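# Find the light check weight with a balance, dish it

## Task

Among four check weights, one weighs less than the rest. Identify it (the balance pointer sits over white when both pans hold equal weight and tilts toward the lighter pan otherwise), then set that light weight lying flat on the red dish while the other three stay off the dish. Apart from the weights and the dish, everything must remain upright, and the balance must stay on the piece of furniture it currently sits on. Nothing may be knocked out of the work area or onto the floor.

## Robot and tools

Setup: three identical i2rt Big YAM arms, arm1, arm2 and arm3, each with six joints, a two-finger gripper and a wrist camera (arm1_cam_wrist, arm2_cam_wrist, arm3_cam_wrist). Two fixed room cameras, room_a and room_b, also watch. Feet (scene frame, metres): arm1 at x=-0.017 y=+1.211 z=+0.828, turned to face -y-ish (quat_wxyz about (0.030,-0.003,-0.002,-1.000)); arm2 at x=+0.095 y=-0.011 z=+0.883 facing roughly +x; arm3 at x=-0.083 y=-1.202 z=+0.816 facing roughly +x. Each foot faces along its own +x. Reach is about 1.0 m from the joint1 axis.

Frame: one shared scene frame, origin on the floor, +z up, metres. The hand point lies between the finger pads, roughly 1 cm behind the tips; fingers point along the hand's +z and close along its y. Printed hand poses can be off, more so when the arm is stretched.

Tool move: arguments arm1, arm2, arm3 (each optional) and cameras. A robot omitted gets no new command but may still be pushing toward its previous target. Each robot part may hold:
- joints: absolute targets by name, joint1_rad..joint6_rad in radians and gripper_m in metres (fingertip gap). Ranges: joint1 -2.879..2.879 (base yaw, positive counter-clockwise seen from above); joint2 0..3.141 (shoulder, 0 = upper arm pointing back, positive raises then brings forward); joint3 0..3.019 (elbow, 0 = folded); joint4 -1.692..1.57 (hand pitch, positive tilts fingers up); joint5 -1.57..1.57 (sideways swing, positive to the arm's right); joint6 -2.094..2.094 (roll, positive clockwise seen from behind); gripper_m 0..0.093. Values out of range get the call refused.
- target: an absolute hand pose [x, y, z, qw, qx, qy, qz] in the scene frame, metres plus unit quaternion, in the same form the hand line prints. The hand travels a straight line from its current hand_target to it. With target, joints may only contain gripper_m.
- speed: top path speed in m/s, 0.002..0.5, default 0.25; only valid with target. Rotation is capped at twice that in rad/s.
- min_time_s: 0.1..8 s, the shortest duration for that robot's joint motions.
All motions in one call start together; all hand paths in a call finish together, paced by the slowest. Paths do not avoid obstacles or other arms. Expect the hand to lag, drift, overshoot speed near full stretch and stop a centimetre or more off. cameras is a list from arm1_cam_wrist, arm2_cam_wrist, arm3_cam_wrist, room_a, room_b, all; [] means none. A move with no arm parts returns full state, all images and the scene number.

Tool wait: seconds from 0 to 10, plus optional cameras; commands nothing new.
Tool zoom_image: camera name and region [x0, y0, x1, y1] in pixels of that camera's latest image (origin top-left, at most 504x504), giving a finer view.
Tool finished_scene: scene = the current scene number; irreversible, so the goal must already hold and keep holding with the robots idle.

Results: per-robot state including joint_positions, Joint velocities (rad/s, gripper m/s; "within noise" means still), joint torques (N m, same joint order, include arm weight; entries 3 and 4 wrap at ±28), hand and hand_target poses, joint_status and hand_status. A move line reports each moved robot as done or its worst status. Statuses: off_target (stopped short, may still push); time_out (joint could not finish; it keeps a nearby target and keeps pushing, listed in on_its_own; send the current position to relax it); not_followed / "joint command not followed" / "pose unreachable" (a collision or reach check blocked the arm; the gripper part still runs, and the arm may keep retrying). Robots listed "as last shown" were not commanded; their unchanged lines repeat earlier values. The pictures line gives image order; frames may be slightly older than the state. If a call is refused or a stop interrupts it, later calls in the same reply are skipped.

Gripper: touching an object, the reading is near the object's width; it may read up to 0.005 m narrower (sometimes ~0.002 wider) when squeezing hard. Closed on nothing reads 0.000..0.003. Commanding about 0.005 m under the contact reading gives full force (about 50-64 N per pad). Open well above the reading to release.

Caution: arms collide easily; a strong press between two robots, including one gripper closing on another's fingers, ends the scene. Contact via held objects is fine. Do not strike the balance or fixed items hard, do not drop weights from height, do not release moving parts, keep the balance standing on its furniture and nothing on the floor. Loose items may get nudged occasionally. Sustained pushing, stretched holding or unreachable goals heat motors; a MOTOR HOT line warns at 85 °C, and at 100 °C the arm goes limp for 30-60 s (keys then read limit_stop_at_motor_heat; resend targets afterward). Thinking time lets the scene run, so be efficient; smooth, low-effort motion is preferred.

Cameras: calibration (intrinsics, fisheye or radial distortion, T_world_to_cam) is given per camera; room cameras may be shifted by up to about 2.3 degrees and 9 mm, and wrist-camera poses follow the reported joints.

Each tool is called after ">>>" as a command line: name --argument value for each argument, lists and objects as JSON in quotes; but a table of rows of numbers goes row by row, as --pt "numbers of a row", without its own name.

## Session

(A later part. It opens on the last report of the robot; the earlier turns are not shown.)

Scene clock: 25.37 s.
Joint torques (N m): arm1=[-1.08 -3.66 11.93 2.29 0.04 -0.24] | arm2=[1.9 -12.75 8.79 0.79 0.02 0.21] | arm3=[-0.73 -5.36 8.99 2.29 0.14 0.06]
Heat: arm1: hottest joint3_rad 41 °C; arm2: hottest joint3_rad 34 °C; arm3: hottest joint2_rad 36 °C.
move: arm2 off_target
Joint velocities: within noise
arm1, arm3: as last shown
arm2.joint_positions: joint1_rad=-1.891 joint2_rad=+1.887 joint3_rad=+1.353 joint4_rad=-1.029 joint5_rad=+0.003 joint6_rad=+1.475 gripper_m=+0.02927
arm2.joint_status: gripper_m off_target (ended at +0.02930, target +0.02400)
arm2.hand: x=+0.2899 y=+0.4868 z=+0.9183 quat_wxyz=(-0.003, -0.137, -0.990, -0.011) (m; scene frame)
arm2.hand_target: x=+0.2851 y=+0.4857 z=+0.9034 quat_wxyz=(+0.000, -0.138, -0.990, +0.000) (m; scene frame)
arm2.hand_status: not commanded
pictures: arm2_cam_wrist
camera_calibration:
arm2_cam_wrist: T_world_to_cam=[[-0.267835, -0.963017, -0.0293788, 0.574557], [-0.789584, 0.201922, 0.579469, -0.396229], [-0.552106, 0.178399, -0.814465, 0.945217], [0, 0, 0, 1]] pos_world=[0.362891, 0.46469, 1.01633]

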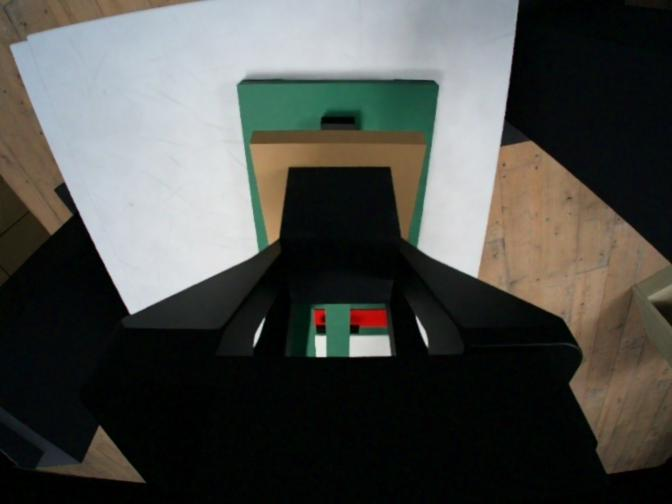

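>>> move --arm2 '{"target":[0.287,0.486,1.04,0,0.138,0.99,0],"speed":0.12,"joints":{"gripper_m":0.02}}' --cameras '["arm2_cam_wrist","room_a"]'

>>> zoom_image --camera "room_a" --region '[280, 180, 380, 280]'

Scene clock: 28.70 s.
Joint torques (N m): arm1=[-1.73 -3.84 11.78 2.43 0.05 -0.23] | arm2=[1.85 -15.79 14.63 0.13 0.03 0.16] | arm3=[-0.62 -5.42 8.99 2.28 0.15 0.06]
Heat: arm1: hottest joint3_rad 41 °C; arm2: hottest joint3_rad 35 °C; arm3: hottest joint2_rad 36 °C.
move: arm2 off_target
Joint velocities: within noise
arm1: as last shown
arm2.joint_positions: joint1_rad=-1.891 joint2_rad=+1.796 joint3_rad=+1.482 joint4_rad=-1.340 joint5_rad=+0.003 joint6_rad=+1.475 gripper_m=+0.02927
arm2.joint_status: gripper_m off_target (ended at +0.02927, target +0.02000)
arm2.hand: x=+0.2823 y=+0.4670 z=+1.0100 quat_wxyz=(+0.008, -0.137, -0.990, +0.033) (m; scene frame)
arm2.hand_target: x=+0.2865 y=+0.4844 z=+1.0402 quat_wxyz=(+0.000, -0.138, -0.990, +0.000) (m; scene frame)
arm2.hand_status: off_target (0.036 m and 3.9 deg from the pose sent, 0.122 m and 1.3 deg at the start)
arm3.joint_positions: joint1_rad=+2.694 joint2_rad=+0.986 joint3_rad=+1.300 joint4_rad=-1.014 joint5_rad=-0.003 joint6_rad=-0.009 gripper_m=+0.09396
arm3.joint_status: not commanded
arm3.hand: x=+0.2648 y=-1.4493 z=+1.2533 quat_wxyz=(+0.396, +0.272, +0.867, -0.128) (m; scene frame)
arm3.hand_target: x=+0.2713 y=-1.4514 z=+1.2506 quat_wxyz=(+0.397, +0.274, +0.867, -0.126) (m; scene frame)
arm3.hand_status: not commanded
pictures: arm2_cam_wrist, room_a
camera_calibration:
arm2_cam_wrist: T_world_to_cam=[[-0.267122, -0.961667, 0.0619834, 0.46311], [-0.76995, 0.251664, 0.58638, -0.487187], [-0.579502, 0.108911, -0.807661, 1.05251], [0, 0, 0, 1]] pos_world=[0.35853, 0.453335, 1.10704]

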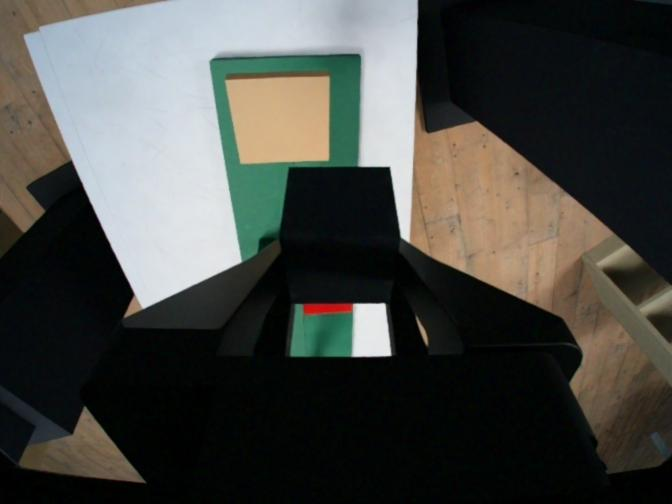

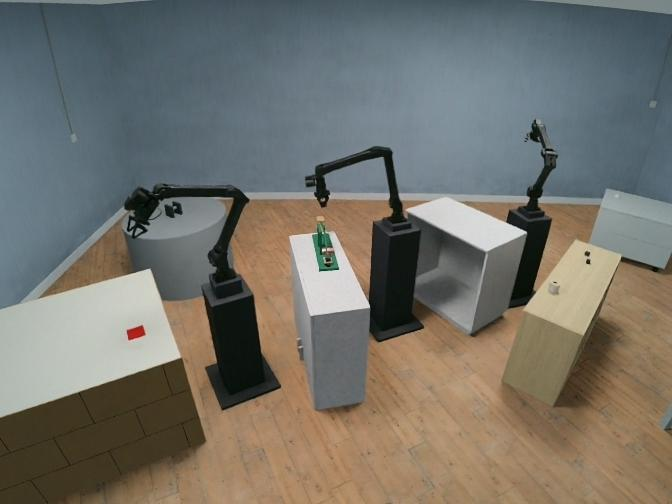

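Scaled by 5.040 from the camera's 672x504 image, which has a finer 960x720 frame.

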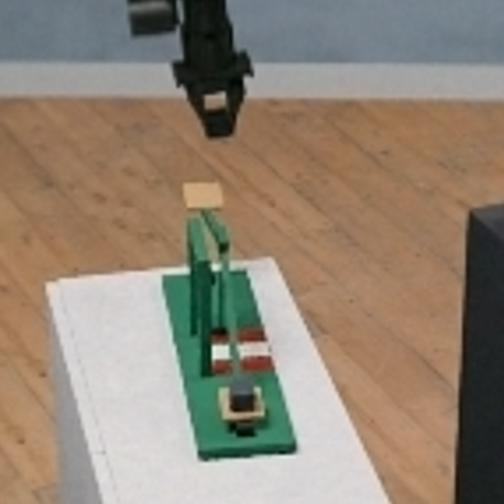

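>>> move --arm2 '{"target":[0.05,0.52,1.11,-0.1095,0.539,0.833,0.071],"speed":0.2}'

>>> move --arm2 '{"target":[-0.19,0.63,0.98,-0.1095,0.539,0.833,0.071],"speed":0.2}' --cameras '["arm2_cam_wrist","room_a","room_b"]'

Scene clock: 32.00 s.
Joint torques (N m): arm1=[-1.14 -3.72 11.9 2.5 0.04 -0.23] | arm2=[2.02 -11.81 15.72 0.29 -0.35 0.23] | arm3=[-0.62 -5.48 8.95 2.28 0.15 0.05]
Heat: arm1: hottest joint3_rad 42 °C; arm2: hottest joint3_rad 35 °C; arm3: hottest joint2_rad 36 °C.
move: arm2 off_target
Joint velocities: within noise
arm1.joint_positions: joint1_rad=-1.388 joint2_rad=+0.993 joint3_rad=+1.289 joint4_rad=-1.018 joint5_rad=+0.000 joint6_rad=+0.013 gripper_m=+0.09397
arm1.joint_status: not commanded
arm1.hand: x=-0.1156 y=+1.6245 z=+1.2590 quat_wxyz=(+0.248, -0.714, +0.568, +0.327) (m; scene frame)
arm1.hand_target: x=-0.1117 y=+1.6311 z=+1.2658 quat_wxyz=(+0.258, -0.710, +0.565, +0.332) (m; scene frame)
arm1.hand_status: not commanded
arm2.joint_positions: joint1_rad=-1.563 joint2_rad=+1.684 joint3_rad=+1.526 joint4_rad=-1.396 joint5_rad=-0.379 joint6_rad=+2.073 gripper_m=+0.02927
arm2.joint_status: not commanded
arm2.hand: x=+0.0525 y=+0.5014 z=+1.0941 quat_wxyz=(+0.186, -0.261, -0.947, +0.027) (m; scene frame)
arm2.hand_target: x=+0.0507 y=+0.5187 z=+1.1100 quat_wxyz=(+0.191, -0.261, -0.946, +0.011) (m; scene frame)
arm2.hand_status: off_target (0.025 m and 37.4 deg from the pose sent, 0.258 m and 52.7 deg at the start; pose on its path clipped on 39 of 94 steps; a joint's target at an end of its range on 60 of 94 steps)
arm3: as last shown
pictures: none

Scene clock: 35.50 s.
Joint torques (N m): arm1=[-1.32 -3.78 11.86 2.28 0.06 -0.26] | arm2=[1.55 -17.96 15.2 0.36 -0.26 0.22] | arm3=[-0.73 -5.42 8.98 2.26 0.14 0.05]
Heat: arm1: hottest joint3_rad 42 °C; arm2: hottest joint3_rad 36 °C; arm3: hottest joint2_rad 36 °C.
move: arm2 off_target
Joint velocities: within noise
arm1, arm3: as last shown
arm2.joint_positions: joint1_rad=-1.209 joint2_rad=+2.236 joint3_rad=+2.052 joint4_rad=-1.393 joint5_rad=-0.418 joint6_rad=+2.073 gripper_m=+0.02927
arm2.joint_status: not commanded
arm2.hand: x=-0.1814 y=+0.6164 z=+0.9752 quat_wxyz=(+0.188, -0.092, -0.975, +0.077) (m; scene frame)
arm2.hand_target: x=-0.1892 y=+0.6293 z=+0.9802 quat_wxyz=(+0.193, -0.092, -0.975, +0.067) (m; scene frame)
arm2.hand_status: off_target (0.017 m and 57.6 deg from the pose sent, 0.297 m and 37.4 deg at the start; pose on its path clipped on 86 of 105 steps; a joint's target at an end of its range on 105 of 105 steps)
pictures: arm2_cam_wrist, room_a, room_b
camera_calibration:
arm2_cam_wrist: T_world_to_cam=[[-0.150019, -0.972419, 0.178595, 0.399227], [-0.520025, 0.231242, 0.822253, -1.03349], [-0.840873, 0.0304798, -0.540373, 0.479745], [0, 0, 0, 1]] pos_world=[-0.0741425, 0.612579, 1.03773]

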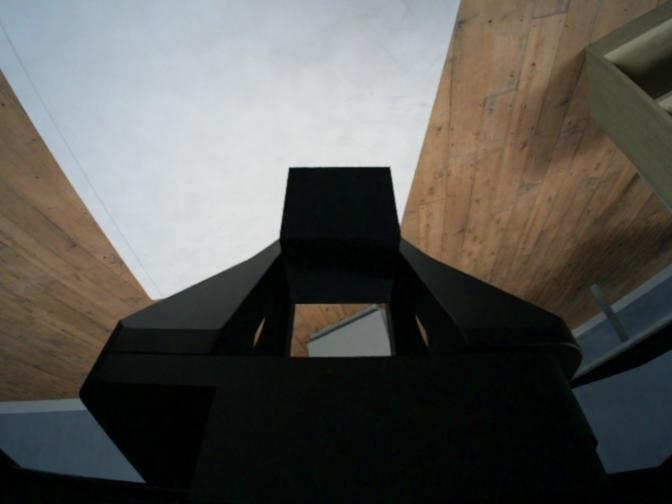

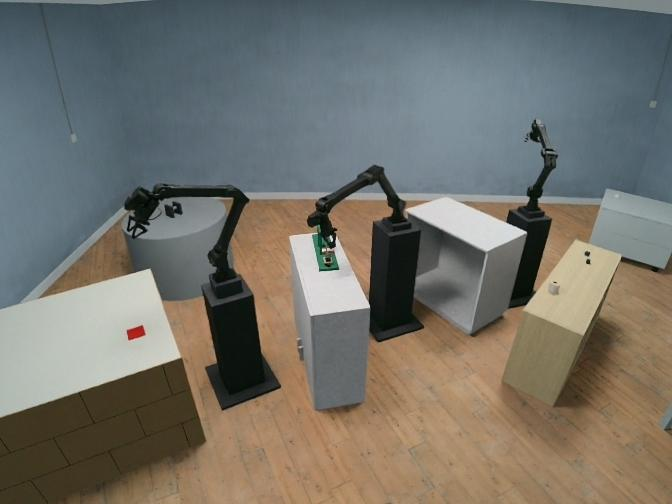

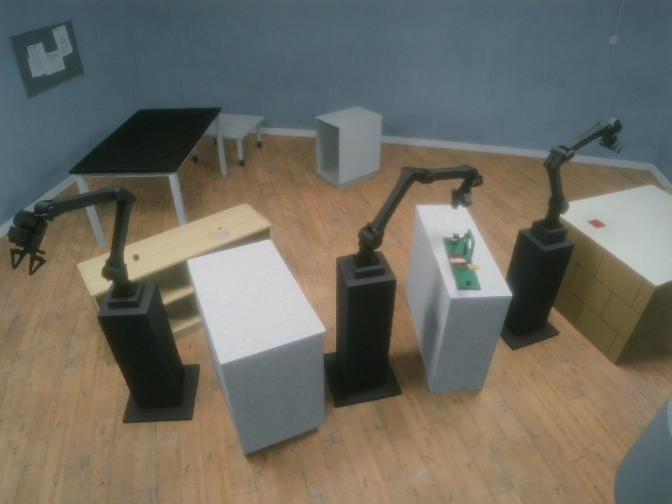

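>>> move --arm2 '{"target":[-0.19,0.63,0.98,0.113,0.496,-0.8595,0.065],"speed":0.3}'

>>> move --arm2 '{"target":[-0.195,0.635,0.87,0.113,0.496,-0.8595,0.065],"speed":0.15}' --cameras '["arm2_cam_wrist","room_a","room_b"]'

>>> zoom_image --camera "room_a" --region '[280, 180, 380, 320]'

>>> zoom_image --camera "room_b" --region '[410, 160, 510, 290]'

Scene clock: 39.40 s.
Joint torques (N m): arm1=[-1.44 -3.96 11.82 2.29 0.01 -0.23] | arm2=[2.14 -19.08 15.36 0.03 -0.05 0.03] | arm3=[-0.67 -5.3 8.98 2.28 0.15 0.05]
Heat: arm1: hottest joint3_rad 43 °C; arm2: hottest joint3_rad 38 °C; arm3: hottest joint2_rad 36 °C.
move: arm2 off_target
Joint velocities: within noise
arm1, arm3: as last shown
arm2.joint_positions: joint1_rad=-1.165 joint2_rad=+2.380 joint3_rad=+2.336 joint4_rad=-1.674 joint5_rad=-0.214 joint6_rad=+0.894 gripper_m=+0.02925
arm2.joint_status: not commanded
arm2.hand: x=-0.1789 y=+0.6204 z=+0.9755 quat_wxyz=(+0.112, +0.483, -0.867, +0.050) (m; scene frame)
arm2.hand_target: x=-0.1896 y=+0.6288 z=+0.9798 quat_wxyz=(+0.109, +0.494, -0.862, +0.037) (m; scene frame)
arm2.hand_status: off_target (0.015 m and 2.4 deg from the pose sent, 0.017 m and 70.3 deg at the start; a joint's target at an end of its range on 47 of 92 steps)
pictures: none

Scene clock: 40.83 s.
Joint torques (N m): arm1=[-1.2 -4.07 11.79 2.37 0.06 -0.22] | arm2=[2.14 -20.6 12.88 0.32 -0.05 0] | arm3=[-0.56 -5.42 9.01 2.28 0.15 0.06]
Heat: arm1: hottest joint3_rad 43 °C; arm2: hottest joint3_rad 38 °C; arm3: hottest joint2_rad 36 °C.
move: arm2 off_target
Joint velocities: within noise
arm1, arm3: as last shown
arm2.joint_positions: joint1_rad=-1.161 joint2_rad=+2.532 joint3_rad=+2.336 joint4_rad=-1.573 joint5_rad=-0.213 joint6_rad=+0.887 gripper_m=+0.02925
arm2.joint_status: not commanded
arm2.hand: x=-0.1843 y=+0.6293 z=+0.8695 quat_wxyz=(+0.115, +0.485, -0.864, +0.075) (m; scene frame)
arm2.hand_target: x=-0.1949 y=+0.6346 z=+0.8702 quat_wxyz=(+0.113, +0.496, -0.859, +0.065) (m; scene frame)
arm2.hand_status: off_target (0.012 m and 1.8 deg from the pose sent, 0.108 m and 2.4 deg at the start)
pictures: arm2_cam_wrist, room_a, room_b
camera_calibration:
arm2_cam_wrist: T_world_to_cam=[[0.855871, -0.517078, 0.0107638, 0.474885], [-0.329843, -0.529692, 0.781428, -0.401669], [-0.398358, -0.672351, -0.623903, 1.0163], [0, 0, 0, 1]] pos_world=[-0.134078, 0.716102, 0.942836]

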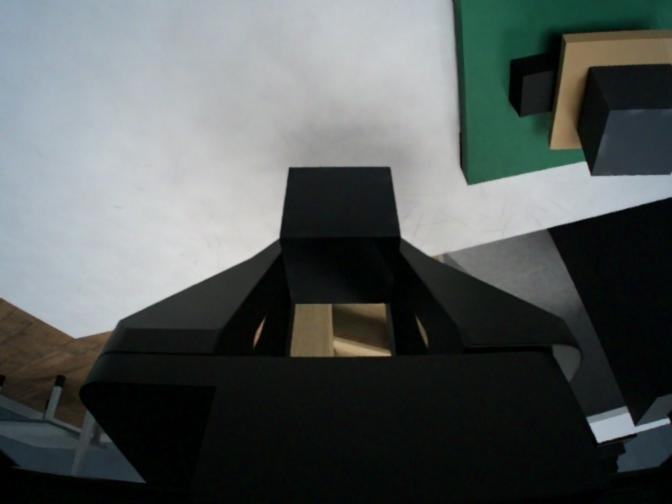

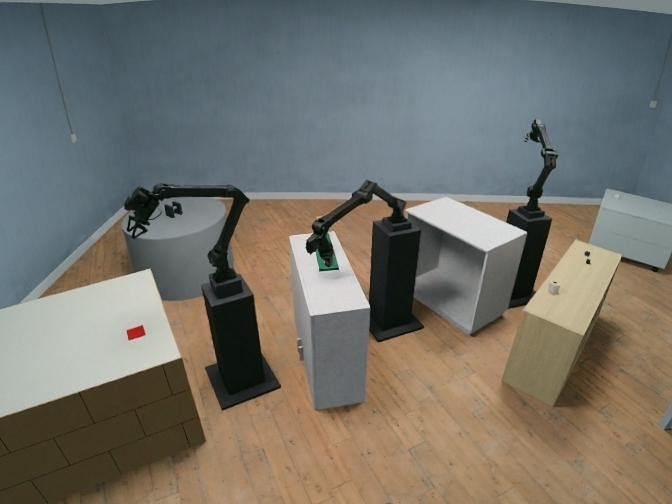

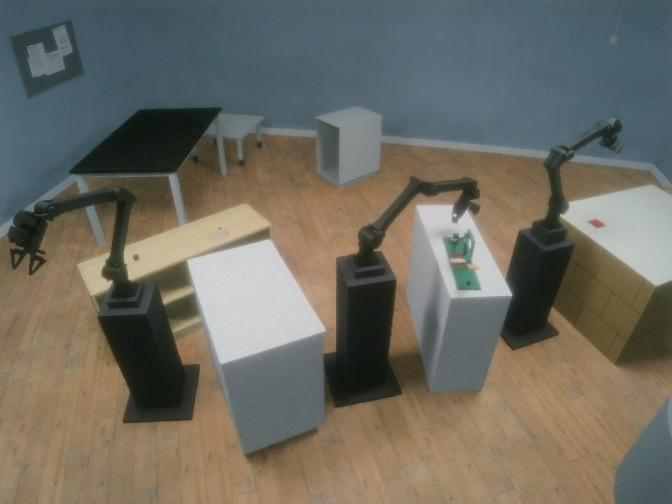

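Scaled by 3.600 from the camera's 672x504 image, which has a finer 960x720 frame.

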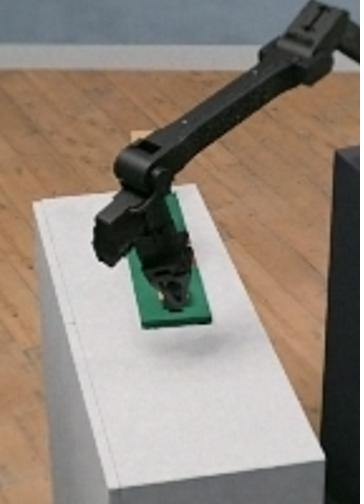

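Scaled by 3.877 from the camera's 672x504 image, which has a finer 960x720 frame.

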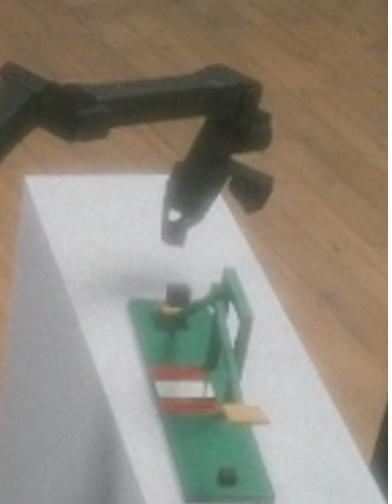

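>>> move --arm2 '{"target":[-0.231,0.65,0.83,0.113,0.496,-0.8595,0.065],"speed":0.12}' --cameras '["arm2_cam_wrist","room_b"]'

>>> zoom_image --camera "room_b" --region '[410, 160, 510, 290]'

Scene clock: 42.90 s.
Joint torques (N m): arm1=[-1.44 -3.78 11.84 2.54 0.03 -0.25] | arm2=[1.61 -21.19 15.12 -0.09 -0.16 0.21] | arm3=[-0.62 -5.48 8.99 2.28 0.15 0.05]
Heat: arm1: hottest joint3_rad 43 °C; arm2: hottest joint3_rad 38 °C; arm3: hottest joint2_rad 36 °C.
move: arm2 done
Joint velocities: within noise
arm1, arm3: as last shown
arm2.joint_positions: joint1_rad=-1.114 joint2_rad=+2.698 joint3_rad=+2.557 joint4_rad=-1.619 joint5_rad=-0.217 joint6_rad=+0.906 gripper_m=+0.02925
arm2.joint_status: not commanded
arm2.hand: x=-0.2252 y=+0.6414 z=+0.8301 quat_wxyz=(+0.114, +0.497, -0.857, +0.074) (m; scene frame)
arm2.hand_target: x=-0.2308 y=+0.6493 z=+0.8301 quat_wxyz=(+0.113, +0.496, -0.859, +0.063) (m; scene frame)
arm2.hand_status: done (0.010 m and 1.0 deg from the pose sent, 0.065 m and 1.8 deg at the start)
pictures: arm2_cam_wrist, room_b
camera_calibration:
arm2_cam_wrist: T_world_to_cam=[[0.869797, -0.493367, 0.0064898, 0.508101], [-0.313611, -0.54264, 0.779224, -0.364128], [-0.380922, -0.679802, -0.626712, 0.994555], [0, 0, 0, 1]] pos_world=[-0.177292, 0.72919, 0.903739]

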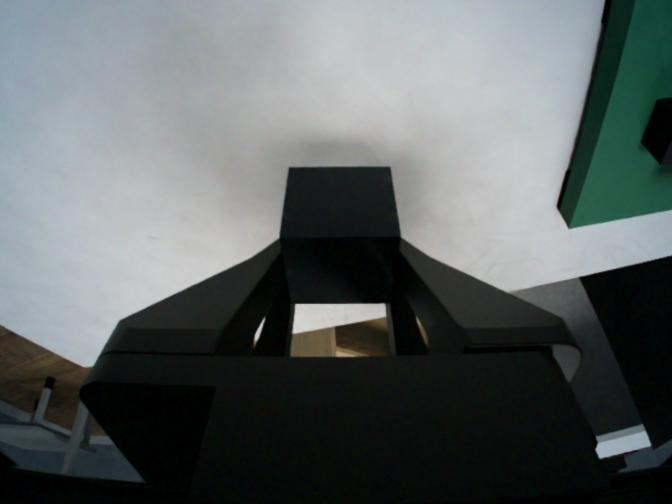

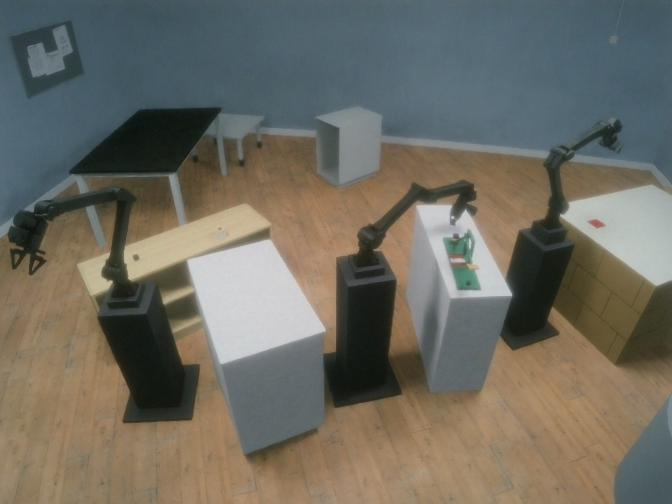

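Scaled by 3.877 from the camera's 672x504 image, which has a finer 960x720 frame.

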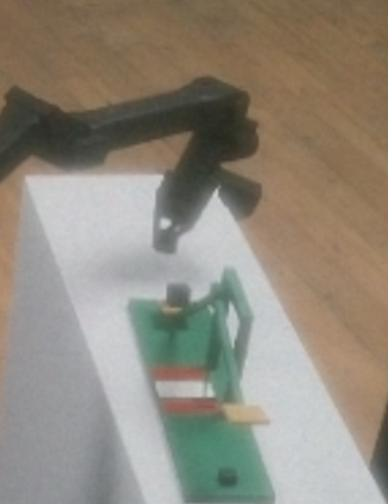

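>>> move --arm2 '{"target":[-0.231,0.652,0.812,0.113,0.496,-0.8595,0.065],"speed":0.06}' --cameras '["arm2_cam_wrist"]'

>>> move --arm2 '{"target":[-0.231,0.652,0.803,0.113,0.496,-0.8595,0.065],"speed":0.05}' --cameras '["arm2_cam_wrist"]'

Scene clock: 47.93 s.
Joint torques (N m): arm1=[-1.49 -4.07 11.82 2.39 0.02 -0.18] | arm2=[1.32 -20.66 14.98 0.29 -0.16 0.21] | arm3=[-0.67 -5.36 8.99 2.28 0.15 0.06]
Heat: arm1: hottest joint3_rad 44 °C; arm2: hottest joint3_rad 41 °C; arm3: hottest joint2_rad 36 °C.
move: arm2 off_target
Joint velocities: within noise
arm1, arm3: as last shown
arm2.joint_positions: joint1_rad=-1.114 joint2_rad=+2.730 joint3_rad=+2.568 joint4_rad=-1.612 joint5_rad=-0.217 joint6_rad=+0.906 gripper_m=+0.02925
arm2.joint_status: not commanded
arm2.hand: x=-0.2244 y=+0.6401 z=+0.8104 quat_wxyz=(+0.115, +0.496, -0.857, +0.081) (m; scene frame)
arm2.hand_target: x=-0.2307 y=+0.6512 z=+0.8123 quat_wxyz=(+0.113, +0.496, -0.859, +0.064) (m; scene frame)
arm2.hand_status: off_target (0.014 m and 1.9 deg from the pose sent, 0.022 m and 1.1 deg at the start)
pictures: arm2_cam_wrist
camera_calibration:
arm2_cam_wrist: T_world_to_cam=[[0.869622, -0.493366, 0.0186365, 0.497045], [-0.318433, -0.531634, 0.784834, -0.361978], [-0.377303, -0.688444, -0.619425, 0.982039], [0, 0, 0, 1]] pos_world=[-0.176981, 0.728864, 0.883129]

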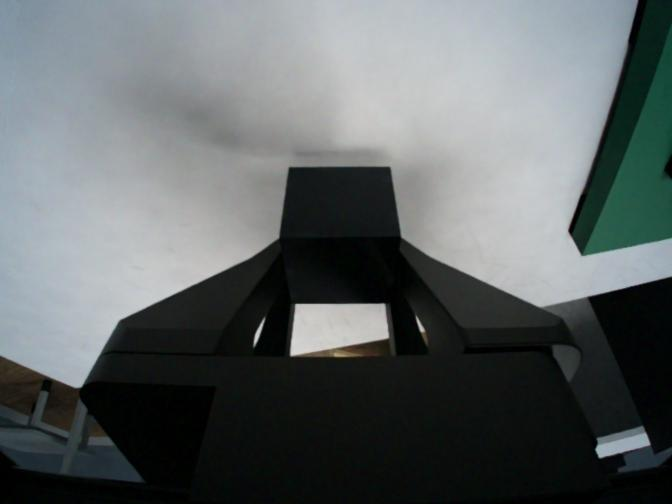

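Scene clock: 49.00 s.
Joint torques (N m): arm1=[-1.67 -3.49 11.78 2.45 0.07 -0.21] | arm2=[1.32 -22.3 14.41 0.42 -0.16 0.21] | arm3=[-0.62 -5.36 9.01 2.28 0.14 0.04]
Heat: arm1: hottest joint3_rad 44 °C; arm2: hottest joint3_rad 41 °C; arm3: hottest joint2_rad 36 °C.
move: arm2 off_target
Joint velocities: within noise
arm1, arm3: as last shown
arm2.joint_positions: joint1_rad=-1.114 joint2_rad=+2.738 joint3_rad=+2.568 joint4_rad=-1.602 joint5_rad=-0.217 joint6_rad=+0.906 gripper_m=+0.02925
arm2.joint_status: not commanded
arm2.hand: x=-0.2248 y=+0.6411 z=+0.8048 quat_wxyz=(+0.114, +0.496, -0.857, +0.080) (m; scene frame)
arm2.hand_target: x=-0.2308 y=+0.6512 z=+0.8033 quat_wxyz=(+0.113, +0.496, -0.859, +0.064) (m; scene frame)
arm2.hand_status: off_target (0.013 m and 1.7 deg from the pose sent, 0.016 m and 1.9 deg at the start)
pictures: arm2_cam_wrist
camera_calibration:
arm2_cam_wrist: T_world_to_cam=[[0.869679, -0.493361, 0.0159048, 0.500123], [-0.317313, -0.534086, 0.783622, -0.354326], [-0.378114, -0.686547, -0.621034, 0.979058], [0, 0, 0, 1]] pos_world=[-0.177183, 0.72967, 0.877732]

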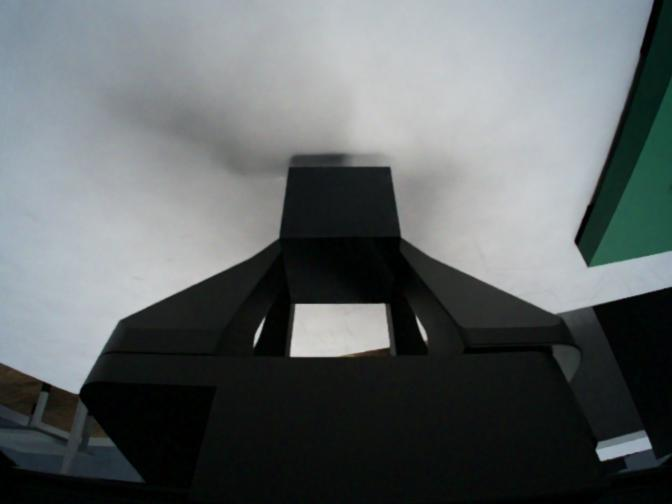

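>>> move --arm2 '{"target":[-0.231,0.652,0.796,0.113,0.496,-0.8595,0.065],"speed":0.05}' --cameras '["arm2_cam_wrist"]'

>>> move --arm2 '{"target":[-0.231,0.652,0.79,0.113,0.496,-0.8595,0.065],"speed":0.05}' --cameras '["arm2_cam_wrist"]'

Scene clock: 50.23 s.
Joint torques (N m): arm1=[-1.08 -4.01 11.86 2.41 0.04 -0.2] | arm2=[1.38 -21.77 14.38 0.4 -0.16 0.19] | arm3=[-0.56 -5.48 8.99 2.26 0.13 0.05]
Heat: arm1: hottest joint3_rad 44 °C; arm2: hottest joint3_rad 42 °C; arm3: hottest joint2_rad 36 °C.
move: arm2 off_target
Joint velocities: within noise
arm1: as last shown
arm2.joint_positions: joint1_rad=-1.114 joint2_rad=+2.746 joint3_rad=+2.568 joint4_rad=-1.591 joint5_rad=-0.217 joint6_rad=+0.906 gripper_m=+0.02925
arm2.joint_status: not commanded
arm2.hand: x=-0.2251 y=+0.6419 z=+0.7986 quat_wxyz=(+0.114, +0.496, -0.857, +0.078) (m; scene frame)
arm2.hand_target: x=-0.2308 y=+0.6513 z=+0.7964 quat_wxyz=(+0.113, +0.496, -0.859, +0.064) (m; scene frame)
arm2.hand_status: off_target (0.012 m and 1.5 deg from the pose sent, 0.015 m and 1.7 deg at the start)
arm3.joint_positions: joint1_rad=+2.694 joint2_rad=+0.986 joint3_rad=+1.300 joint4_rad=-1.014 joint5_rad=-0.003 joint6_rad=-0.009 gripper_m=+0.09396
arm3.joint_status: not commanded
arm3.hand: x=+0.2648 y=-1.4493 z=+1.2533 quat_wxyz=(+0.396, +0.272, +0.867, -0.128) (m; scene frame)
arm3.hand_target: x=+0.2713 y=-1.4514 z=+1.2506 quat_wxyz=(+0.397, +0.274, +0.867, -0.126) (m; scene frame)
arm3.hand_status: not commanded
pictures: arm2_cam_wrist
camera_calibration:
arm2_cam_wrist: T_world_to_cam=[[0.869747, -0.493308, 0.013734, 0.502558], [-0.316409, -0.536069, 0.782634, -0.346897], [-0.378717, -0.685039, -0.622331, 0.975594], [0, 0, 0, 1]] pos_world=[-0.177385, 0.730274, 0.871733]

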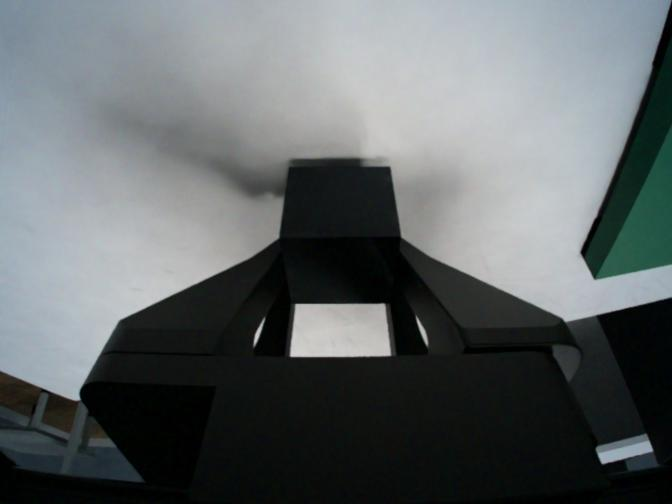

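Scene clock: 51.20 s.
Joint torques (N m): arm1=[-1.38 -3.78 11.79 2.47 0.05 -0.2] | arm2=[1.55 -20.84 14.24 0.39 -0.16 0.21] | arm3=[-0.62 -5.42 9.01 2.26 0.14 0.05]
Heat: arm1: hottest joint3_rad 45 °C; arm2: hottest joint3_rad 42 °C; arm3: hottest joint2_rad 36 °C.
move: arm2 off_target
Joint velocities: within noise
arm1.joint_positions: joint1_rad=-1.388 joint2_rad=+0.993 joint3_rad=+1.289 joint4_rad=-1.018 joint5_rad=+0.000 joint6_rad=+0.013 gripper_m=+0.09397
arm1.joint_status: not commanded
arm1.hand: x=-0.1156 y=+1.6245 z=+1.2590 quat_wxyz=(+0.248, -0.714, +0.568, +0.327) (m; scene frame)
arm1.hand_target: x=-0.1117 y=+1.6311 z=+1.2658 quat_wxyz=(+0.258, -0.710, +0.565, +0.332) (m; scene frame)
arm1.hand_status: not commanded
arm2.joint_positions: joint1_rad=-1.114 joint2_rad=+2.753 joint3_rad=+2.568 joint4_rad=-1.582 joint5_rad=-0.217 joint6_rad=+0.906 gripper_m=+0.02925
arm2.joint_status: not commanded
arm2.hand: x=-0.2253 y=+0.6425 z=+0.7934 quat_wxyz=(+0.114, +0.497, -0.857, +0.077) (m; scene frame)
arm2.hand_target: x=-0.2308 y=+0.6514 z=+0.7903 quat_wxyz=(+0.113, +0.496, -0.859, +0.064) (m; scene frame)
arm2.hand_status: off_target (0.012 m and 1.4 deg from the pose sent, 0.015 m and 1.6 deg at the start)
arm3: as last shown
pictures: arm2_cam_wrist
camera_calibration:
arm2_cam_wrist: T_world_to_cam=[[0.869734, -0.49337, 0.0122141, 0.504412], [-0.315838, -0.537415, 0.781941, -0.341015], [-0.379222, -0.683938, -0.623233, 0.972577], [0, 0, 0, 1]] pos_world=[-0.177587, 0.730778, 0.866635]

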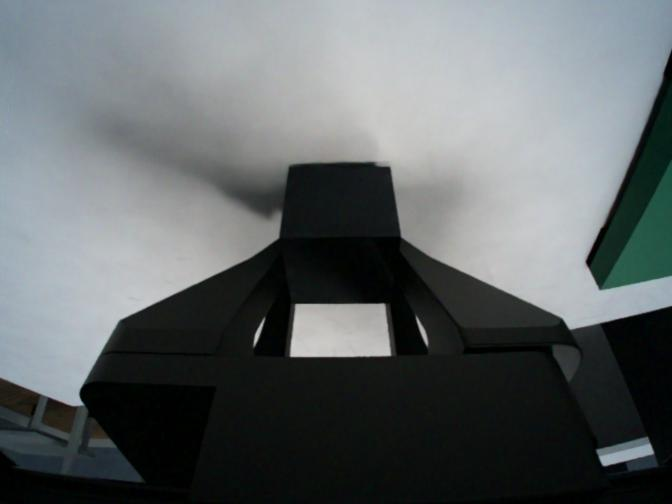

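>>> move --arm2 '{"target":[-0.231,0.652,0.786,0.113,0.496,-0.8595,0.065],"speed":0.04}' --cameras '["arm2_cam_wrist"]'

Scene clock: 52.30 s.
Joint torques (N m): arm1=[-0.91 -3.66 11.86 2.39 0.07 -0.2] | arm2=[1.49 -20.54 14.13 0.43 -0.16 0.2] | arm3=[-0.56 -5.36 9.01 2.28 0.15 0.05]
Heat: arm1: hottest joint3_rad 45 °C; arm2: hottest joint3_rad 42 °C; arm3: hottest joint2_rad 36 °C.
move: arm2 off_target
Joint velocities: within noise
arm1, arm3: as last shown
arm2.joint_positions: joint1_rad=-1.114 joint2_rad=+2.757 joint3_rad=+2.568 joint4_rad=-1.577 joint5_rad=-0.217 joint6_rad=+0.906 gripper_m=+0.02925
arm2.joint_status: not commanded
arm2.hand: x=-0.2254 y=+0.6429 z=+0.7902 quat_wxyz=(+0.114, +0.497, -0.857, +0.077) (m; scene frame)
arm2.hand_target: x=-0.2308 y=+0.6514 z=+0.7864 quat_wxyz=(+0.113, +0.496, -0.859, +0.064) (m; scene frame)
arm2.hand_status: off_target (0.011 m and 1.4 deg from the pose sent, 0.013 m and 1.4 deg at the start)
pictures: arm2_cam_wrist
camera_calibration:
arm2_cam_wrist: T_world_to_cam=[[0.86974, -0.493386, 0.0110781, 0.505682], [-0.315457, -0.538544, 0.781318, -0.336952], [-0.379525, -0.683038, -0.624035, 0.970732], [0, 0, 0, 1]] pos_world=[-0.177688, 0.73108, 0.863436]

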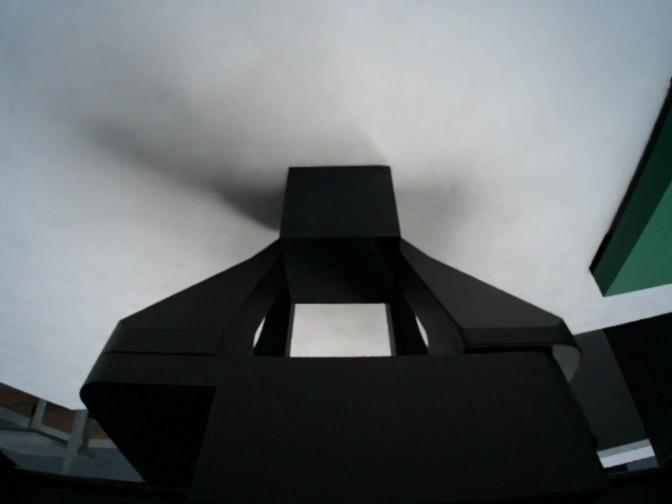

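Contact. Release and retreat.

>>> move --arm2 '{"joints":{"gripper_m":0.06}}' --cameras '["arm2_cam_wrist"]'

>>> move --arm2 '{"target":[-0.21,0.67,0.9,0.113,0.496,-0.8595,0.065],"speed":0.12}' --cameras '["arm2_cam_wrist"]'

Scene clock: 53.13 s.
Joint torques (N m): arm1=[-1.08 -3.96 11.86 2.37 0.04 -0.23] | arm2=[1.38 -21.01 14.15 0.35 -0.16 0.2] | arm3=[-0.67 -5.3 9.01 2.29 0.14 0.05]
Heat: arm1: hottest joint3_rad 45 °C; arm2: hottest joint3_rad 43 °C; arm3: hottest joint2_rad 36 °C.
move: arm2 done
Joint velocities: within noise
arm1, arm3: as last shown
arm2.joint_positions: joint1_rad=-1.114 joint2_rad=+2.757 joint3_rad=+2.568 joint4_rad=-1.577 joint5_rad=-0.217 joint6_rad=+0.906 gripper_m=+0.05984
arm2.joint_status: all done
arm2.hand: x=-0.2254 y=+0.6429 z=+0.7902 quat_wxyz=(+0.114, +0.497, -0.857, +0.077) (m; scene frame)
arm2.hand_target: x=-0.2308 y=+0.6514 z=+0.7864 quat_wxyz=(+0.113, +0.496, -0.859, +0.064) (m; scene frame)
arm2.hand_status: not commanded
pictures: arm2_cam_wrist
camera_calibration:
arm2_cam_wrist: T_world_to_cam=[[0.86974, -0.493386, 0.0110781, 0.505682], [-0.315457, -0.538544, 0.781318, -0.336952], [-0.379525, -0.683038, -0.624035, 0.970732], [0, 0, 0, 1]] pos_world=[-0.177688, 0.73108, 0.863436]

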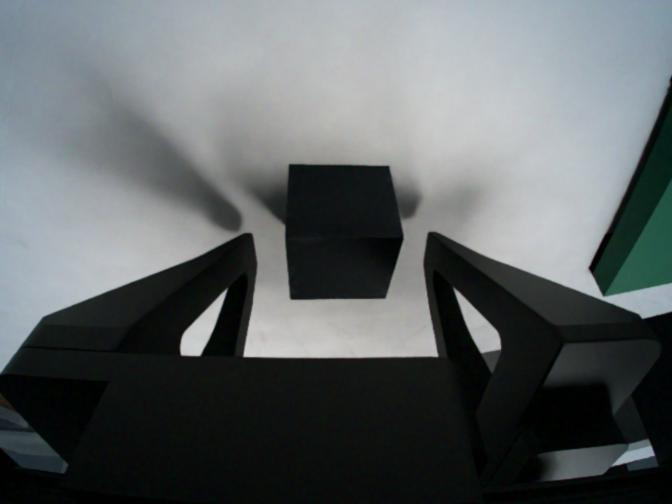

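Scene clock: 54.80 s.
Joint torques (N m): arm1=[-1.67 -3.78 11.92 2.41 0.02 -0.22] | arm2=[0.73 -23.47 12.7 0.02 -0.09 0.01] | arm3=[-0.62 -5.42 8.99 2.26 0.14 0.05]
Heat: arm1: hottest joint3_rad 45 °C; arm2: hottest joint3_rad 43 °C; arm3: hottest joint2_rad 36 °C.
move: arm2 off_target
Joint velocities: within noise
arm1, arm3: as last shown
arm2.joint_positions: joint1_rad=-1.140 joint2_rad=+2.658 joint3_rad=+2.630 joint4_rad=-1.675 joint5_rad=-0.215 joint6_rad=+0.903 gripper_m=+0.05993
arm2.joint_status: not commanded
arm2.hand: x=-0.2131 y=+0.6609 z=+0.8854 quat_wxyz=(+0.110, +0.491, -0.863, +0.044) (m; scene frame)
arm2.hand_target: x=-0.2095 y=+0.6689 z=+0.8997 quat_wxyz=(+0.108, +0.493, -0.863, +0.030) (m; scene frame)
arm2.hand_status: off_target (0.017 m and 2.5 deg from the pose sent, 0.114 m and 1.4 deg at the start; a joint's target at an end of its range on 35 of 50 steps)
pictures: arm2_cam_wrist
camera_calibration:
arm2_cam_wrist: T_world_to_cam=[[0.858341, -0.511638, -0.0384452, 0.556228], [-0.310118, -0.577038, 0.755549, -0.348472], [-0.408752, -0.636596, -0.653963, 1.03677], [0, 0, 0, 1]] pos_world=[-0.16172, 0.743507, 0.96268]

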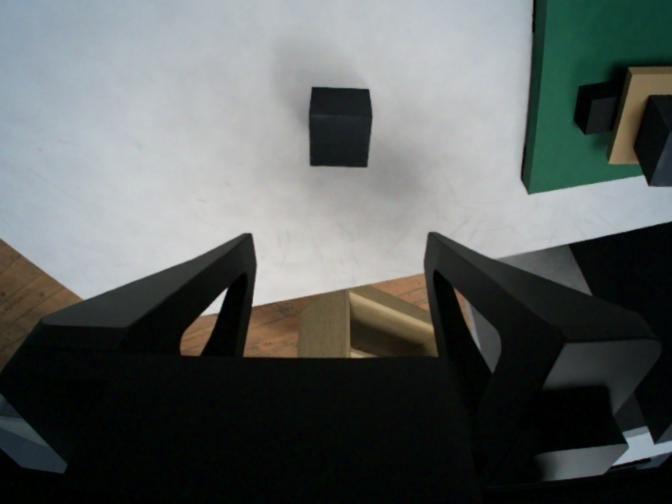

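>>> move --arm2 '{"target":[-0.17,0.56,1.05,0.113,0.496,-0.8595,0.065],"speed":0.3}'

>>> move --arm2 '{"joints":{"joint1_rad":0.8,"joint2_rad":0.8,"joint3_rad":1.3,"joint4_rad":-1.0,"joint5_rad":0,"joint6_rad":0},"min_time_s":4}' --arm1 '{"joints":{"joint1_rad":1.22},"min_time_s":4}'

>>> move --arm1 '{"target":[-0.2,0.66,0.98,0,0.866,0.5,0],"speed":0.3}' --cameras '["arm1_cam_wrist","room_a","room_b"]'

Scene clock: 56.77 s.
Joint torques (N m): arm1=[-0.91 -3.78 11.78 2.33 0.04 -0.18] | arm2=[0.85 -19.6 10.24 0.09 -0.07 0] | arm3=[-0.67 -5.36 8.99 2.26 0.14 0.05]
Heat: arm1: hottest joint3_rad 45 °C; arm2: hottest joint3_rad 42 °C; arm3: hottest joint3_rad 37 °C.
move: arm2 off_target
Joint velocities: within noise
arm1, arm3: as last shown
arm2.joint_positions: joint1_rad=-1.140 joint2_rad=+2.136 joint3_rad=+2.109 joint4_rad=-1.677 joint5_rad=-0.215 joint6_rad=+0.897 gripper_m=+0.05993
arm2.joint_status: not commanded
arm2.hand: x=-0.1740 y=+0.5592 z=+1.0526 quat_wxyz=(+0.110, +0.494, -0.862, +0.044) (m; scene frame)
arm2.hand_target: x=-0.1699 y=+0.5597 z=+1.0497 quat_wxyz=(+0.111, +0.495, -0.861, +0.048) (m; scene frame)
arm2.hand_status: off_target (0.005 m and 2.4 deg from the pose sent, 0.198 m and 2.5 deg at the start; a joint's target at an end of its range on 42 of 49 steps)
pictures: none

Scene clock: 61.43 s.
Joint torques (N m): arm1=[0.5 -4.07 11.75 2.39 0.05 -0.25] | arm2=[2.14 -1.67 10.65 2.4 0.04 -0.03] | arm3=[-0.67 -5.36 9.01 2.26 0.15 0.05]
Heat: arm1: hottest joint3_rad 46 °C; arm2: hottest joint3_rad 42 °C; arm3: hottest joint3_rad 37 °C.
move: arm1 done; arm2 done
Joint velocities: within noise
arm1.joint_positions: joint1_rad=+1.208 joint2_rad=+0.993 joint3_rad=+1.289 joint4_rad=-1.018 joint5_rad=+0.000 joint6_rad=+0.013 gripper_m=+0.09398
arm1.joint_status: all done
arm1.hand: x=-0.1403 y=+0.8095 z=+1.2632 quat_wxyz=(-0.246, -0.736, -0.535, +0.334) (m; scene frame)
arm1.hand_target: x=-0.1369 y=+0.8027 z=+1.2702 quat_wxyz=(-0.252, -0.725, -0.542, +0.342) (m; scene frame)
arm1.hand_status: not commanded
arm2.joint_positions: joint1_rad=+0.788 joint2_rad=+0.803 joint3_rad=+1.304 joint4_rad=-1.014 joint5_rad=-0.002 joint6_rad=+0.010 gripper_m=+0.05993
arm2.joint_status: all done
arm2.hand: x=-0.1723 y=-0.2597 z=+1.3906 quat_wxyz=(+0.180, +0.809, +0.311, -0.466) (m; scene frame)
arm2.hand_target: x=-0.1703 y=-0.2632 z=+1.3922 quat_wxyz=(+0.181, +0.803, +0.318, -0.471) (m; scene frame)
arm2.hand_status: not commanded
arm3: as last shown
pictures: none

Scene clock: 63.93 s.
Joint torques (N m): arm1=[-1.38 -14.21 14.01 -0.09 0 0.04] | arm2=[2.37 -2.08 10.63 2.48 0.04 -0.02] | arm3=[-0.56 -5.42 9.01 2.26 0.14 0.05]
Heat: arm1: hottest joint3_rad 46 °C; arm2: hottest joint3_rad 42 °C; arm3: hottest joint3_rad 37 °C.
move: arm1 off_target
Joint velocities: within noise
arm1.joint_positions: joint1_rad=+1.200 joint2_rad=+1.893 joint3_rad=+1.655 joint4_rad=-1.380 joint5_rad=-0.002 joint6_rad=+0.186 gripper_m=+0.09398
arm1.joint_status: not commanded
arm1.hand: x=-0.1884 y=+0.6734 z=+0.9623 quat_wxyz=(+0.015, -0.859, -0.512, -0.015) (m; scene frame)
arm1.hand_target: x=-0.1998 y=+0.6610 z=+0.9802 quat_wxyz=(+0.000, -0.866, -0.500, +0.000) (m; scene frame)
arm1.hand_status: off_target (0.025 m and 2.8 deg from the pose sent, 0.326 m and 50.4 deg at the start)
arm2, arm3: as last shown
pictures: arm1_cam_wrist, room_a, room_b
camera_calibration:
arm1_cam_wrist: T_world_to_cam=[[-0.880594, 0.473712, 0.0123108, -0.496754], [0.375877, 0.682434, 0.626898, -0.988999], [0.288568, 0.55667, -0.779004, 0.556633], [0, 0, 0, 1]] pos_world=[-0.226323, 0.600384, 1.05974]

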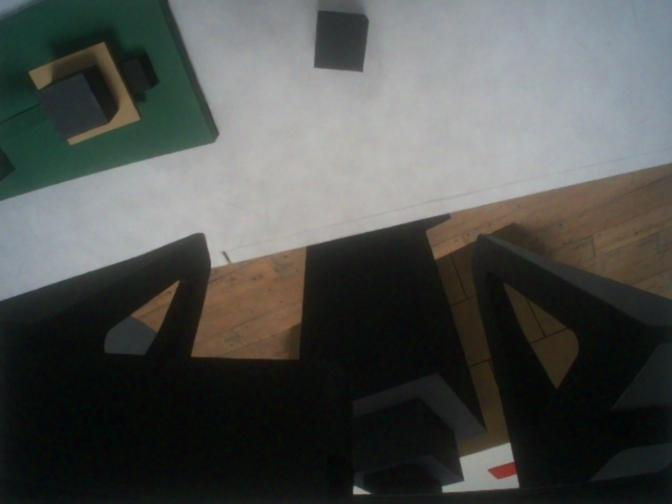

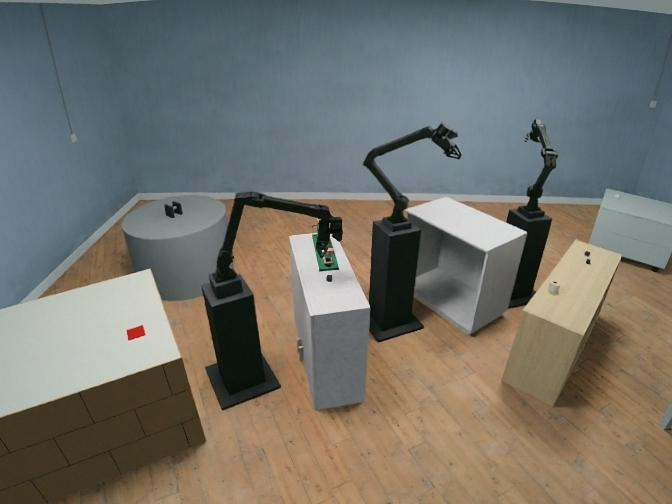

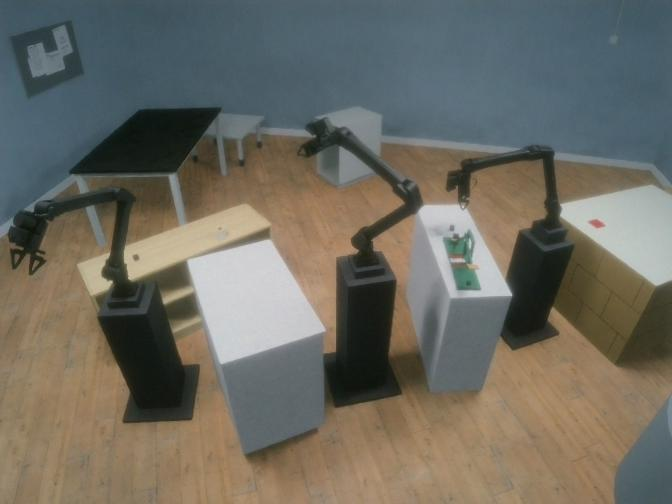

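>>> move --arm1 '{"target":[-0.22,0.625,0.87,0,0.866,0.5,0],"speed":0.15}' --cameras '["arm1_cam_wrist","room_a"]'

>>> zoom_image --camera "room_a" --region '[290, 200, 390, 310]'

Scene clock: 65.70 s.
Joint torques (N m): arm1=[-1.67 -15.56 12.94 0.65 0.01 -0.07] | arm2=[2.32 -2.14 10.52 2.45 0.04 -0.01] | arm3=[-0.67 -5.36 8.99 2.28 0.14 0.05]
Heat: arm1: hottest joint3_rad 47 °C; arm2: hottest joint3_rad 42 °C; arm3: hottest joint3_rad 37 °C.
move: arm1 off_target
Joint velocities: arm1=[within noise] | arm2=[-0.005 0.005 0.002 -0.002 -0.154 -0.051 0] | arm3=[within noise]
arm1.joint_positions: joint1_rad=+1.190 joint2_rad=+2.077 joint3_rad=+1.655 joint4_rad=-1.208 joint5_rad=-0.002 joint6_rad=+0.186 gripper_m=+0.09398
arm1.joint_status: not commanded
arm1.hand: x=-0.2053 y=+0.6434 z=+0.8571 quat_wxyz=(+0.018, -0.862, -0.507, -0.019) (m; scene frame)
arm1.hand_target: x=-0.2197 y=+0.6261 z=+0.8705 quat_wxyz=(+0.000, -0.866, -0.500, +0.000) (m; scene frame)
arm1.hand_status: off_target (0.027 m and 3.1 deg from the pose sent, 0.109 m and 2.8 deg at the start)
arm2: as last shown
arm3.joint_positions: joint1_rad=+2.694 joint2_rad=+0.986 joint3_rad=+1.300 joint4_rad=-1.014 joint5_rad=-0.003 joint6_rad=-0.009 gripper_m=+0.09396
arm3.joint_status: not commanded
arm3.hand: x=+0.2648 y=-1.4493 z=+1.2533 quat_wxyz=(+0.396, +0.272, +0.867, -0.128) (m; scene frame)
arm3.hand_target: x=+0.2713 y=-1.4514 z=+1.2506 quat_wxyz=(+0.397, +0.274, +0.867, -0.126) (m; scene frame)
arm3.hand_status: not commanded
pictures: arm1_cam_wrist, room_a
camera_calibration:
arm1_cam_wrist: T_world_to_cam=[[-0.875343, 0.483293, 0.0142252, -0.502825], [0.381154, 0.671649, 0.635302, -0.895459], [0.297483, 0.561529, -0.772133, 0.489133], [0, 0, 0, 1]] pos_world=[-0.244345, 0.569783, 0.953715]

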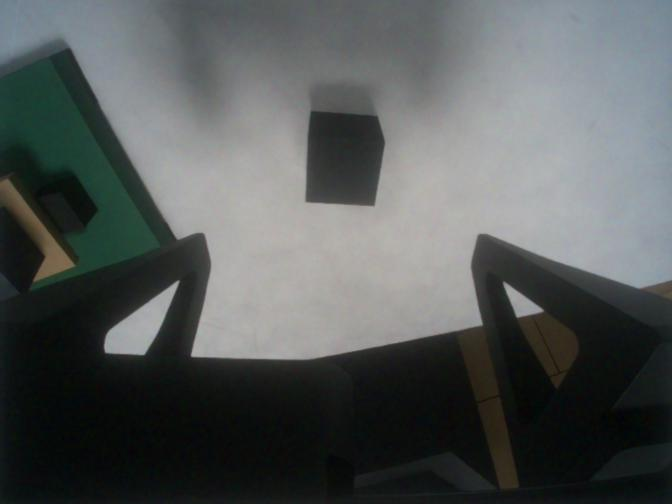

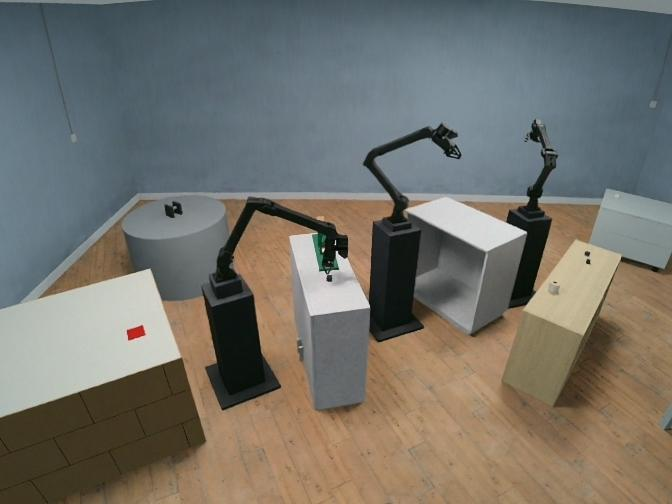

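Scaled by 4.582 from the camera's 672x504 image, which has a finer 960x720 frame.

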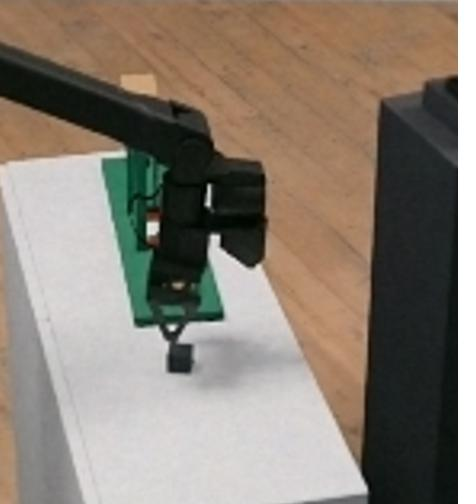

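>>> move --arm1 '{"target":[-0.227,0.614,0.827,0,0.866,0.5,0],"speed":0.1}' --cameras '["arm1_cam_wrist"]'

Scene clock: 67.13 s.
Joint torques (N m): arm1=[-1.38 -15.97 12.55 0.68 0 -0.13] | arm2=[2.37 -2.2 10.51 2.5 0.04 0] | arm3=[-0.62 -5.42 9.01 2.26 0.14 0.05]
Heat: arm1: hottest joint3_rad 47 °C; arm2: hottest joint3_rad 42 °C; arm3: hottest joint3_rad 37 °C.
move: arm1 off_target
Joint velocities: within noise
arm1.joint_positions: joint1_rad=+1.185 joint2_rad=+2.155 joint3_rad=+1.666 joint4_rad=-1.142 joint5_rad=-0.002 joint6_rad=+0.186 gripper_m=+0.09398
arm1.joint_status: not commanded
arm1.hand: x=-0.2117 y=+0.6335 z=+0.8144 quat_wxyz=(+0.018, -0.863, -0.505, -0.019) (m; scene frame)
arm1.hand_target: x=-0.2267 y=+0.6152 z=+0.8277 quat_wxyz=(+0.000, -0.866, -0.500, +0.000) (m; scene frame)
arm1.hand_status: off_target (0.028 m and 3.1 deg from the pose sent, 0.047 m and 3.1 deg at the start)
arm2, arm3: as last shown
pictures: arm1_cam_wrist
camera_calibration:
arm1_cam_wrist: T_world_to_cam=[[-0.873114, 0.487304, 0.0143927, -0.505279], [0.384113, 0.669444, 0.635848, -0.857611], [0.300216, 0.560696, -0.77168, 0.464352], [0, 0, 0, 1]] pos_world=[-0.251153, 0.559986, 0.910914]

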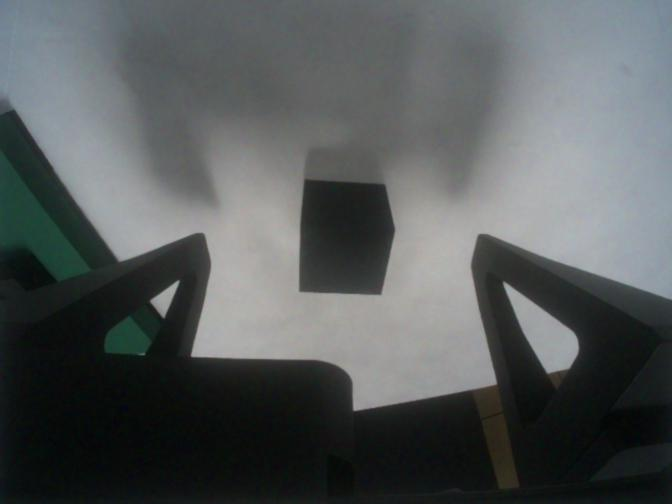

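>>> move --arm1 '{"target":[-0.222,0.625,0.81,0,0.866,0.5,0],"speed":0.06}' --cameras '["arm1_cam_wrist"]'

Scene clock: 68.37 s.
Joint torques (N m): arm1=[-1.14 -15.74 9.13 0.69 0.01 -0.09] | arm2=[2.26 -2.14 10.54 2.47 0.04 -0.03] | arm3=[-0.73 -5.42 8.99 2.25 0.14 0.05]
Heat: arm1: hottest joint3_rad 47 °C; arm2: hottest joint3_rad 42 °C; arm3: hottest joint3_rad 37 °C.
move: arm1 done
Joint velocities: within noise
arm1.joint_positions: joint1_rad=+1.185 joint2_rad=+2.155 joint3_rad=+1.649 joint4_rad=-1.087 joint5_rad=-0.002 joint6_rad=+0.186 gripper_m=+0.09398
arm1.joint_status: not commanded
arm1.hand: x=-0.2136 y=+0.6279 z=+0.8082 quat_wxyz=(+0.006, -0.863, -0.505, -0.005) (m; scene frame)
arm1.hand_target: x=-0.2219 y=+0.6251 z=+0.8100 quat_wxyz=(+0.000, -0.866, -0.500, +0.000) (m; scene frame)
arm1.hand_status: done (0.009 m and 1.2 deg from the pose sent, 0.014 m and 3.1 deg at the start)
arm2, arm3: as last shown
pictures: arm1_cam_wrist
camera_calibration:
arm1_cam_wrist: T_world_to_cam=[[-0.873069, 0.487537, 0.00763749, -0.498804], [0.39123, 0.691084, 0.607736, -0.838495], [0.291015, 0.533583, -0.794103, 0.496523], [0, 0, 0, 1]] pos_world=[-0.251942, 0.557719, 0.907683]

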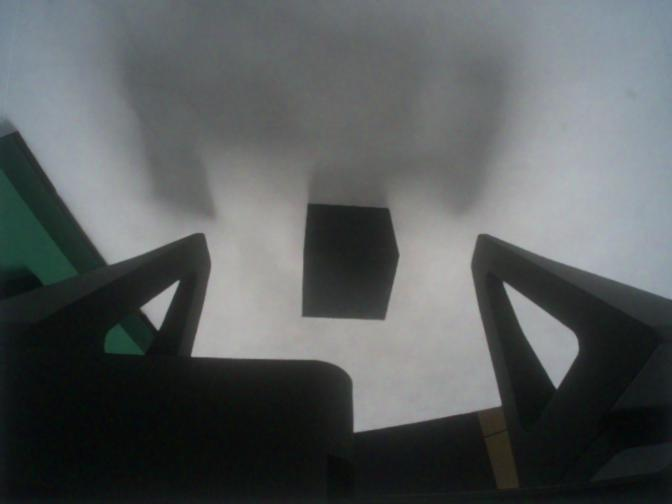

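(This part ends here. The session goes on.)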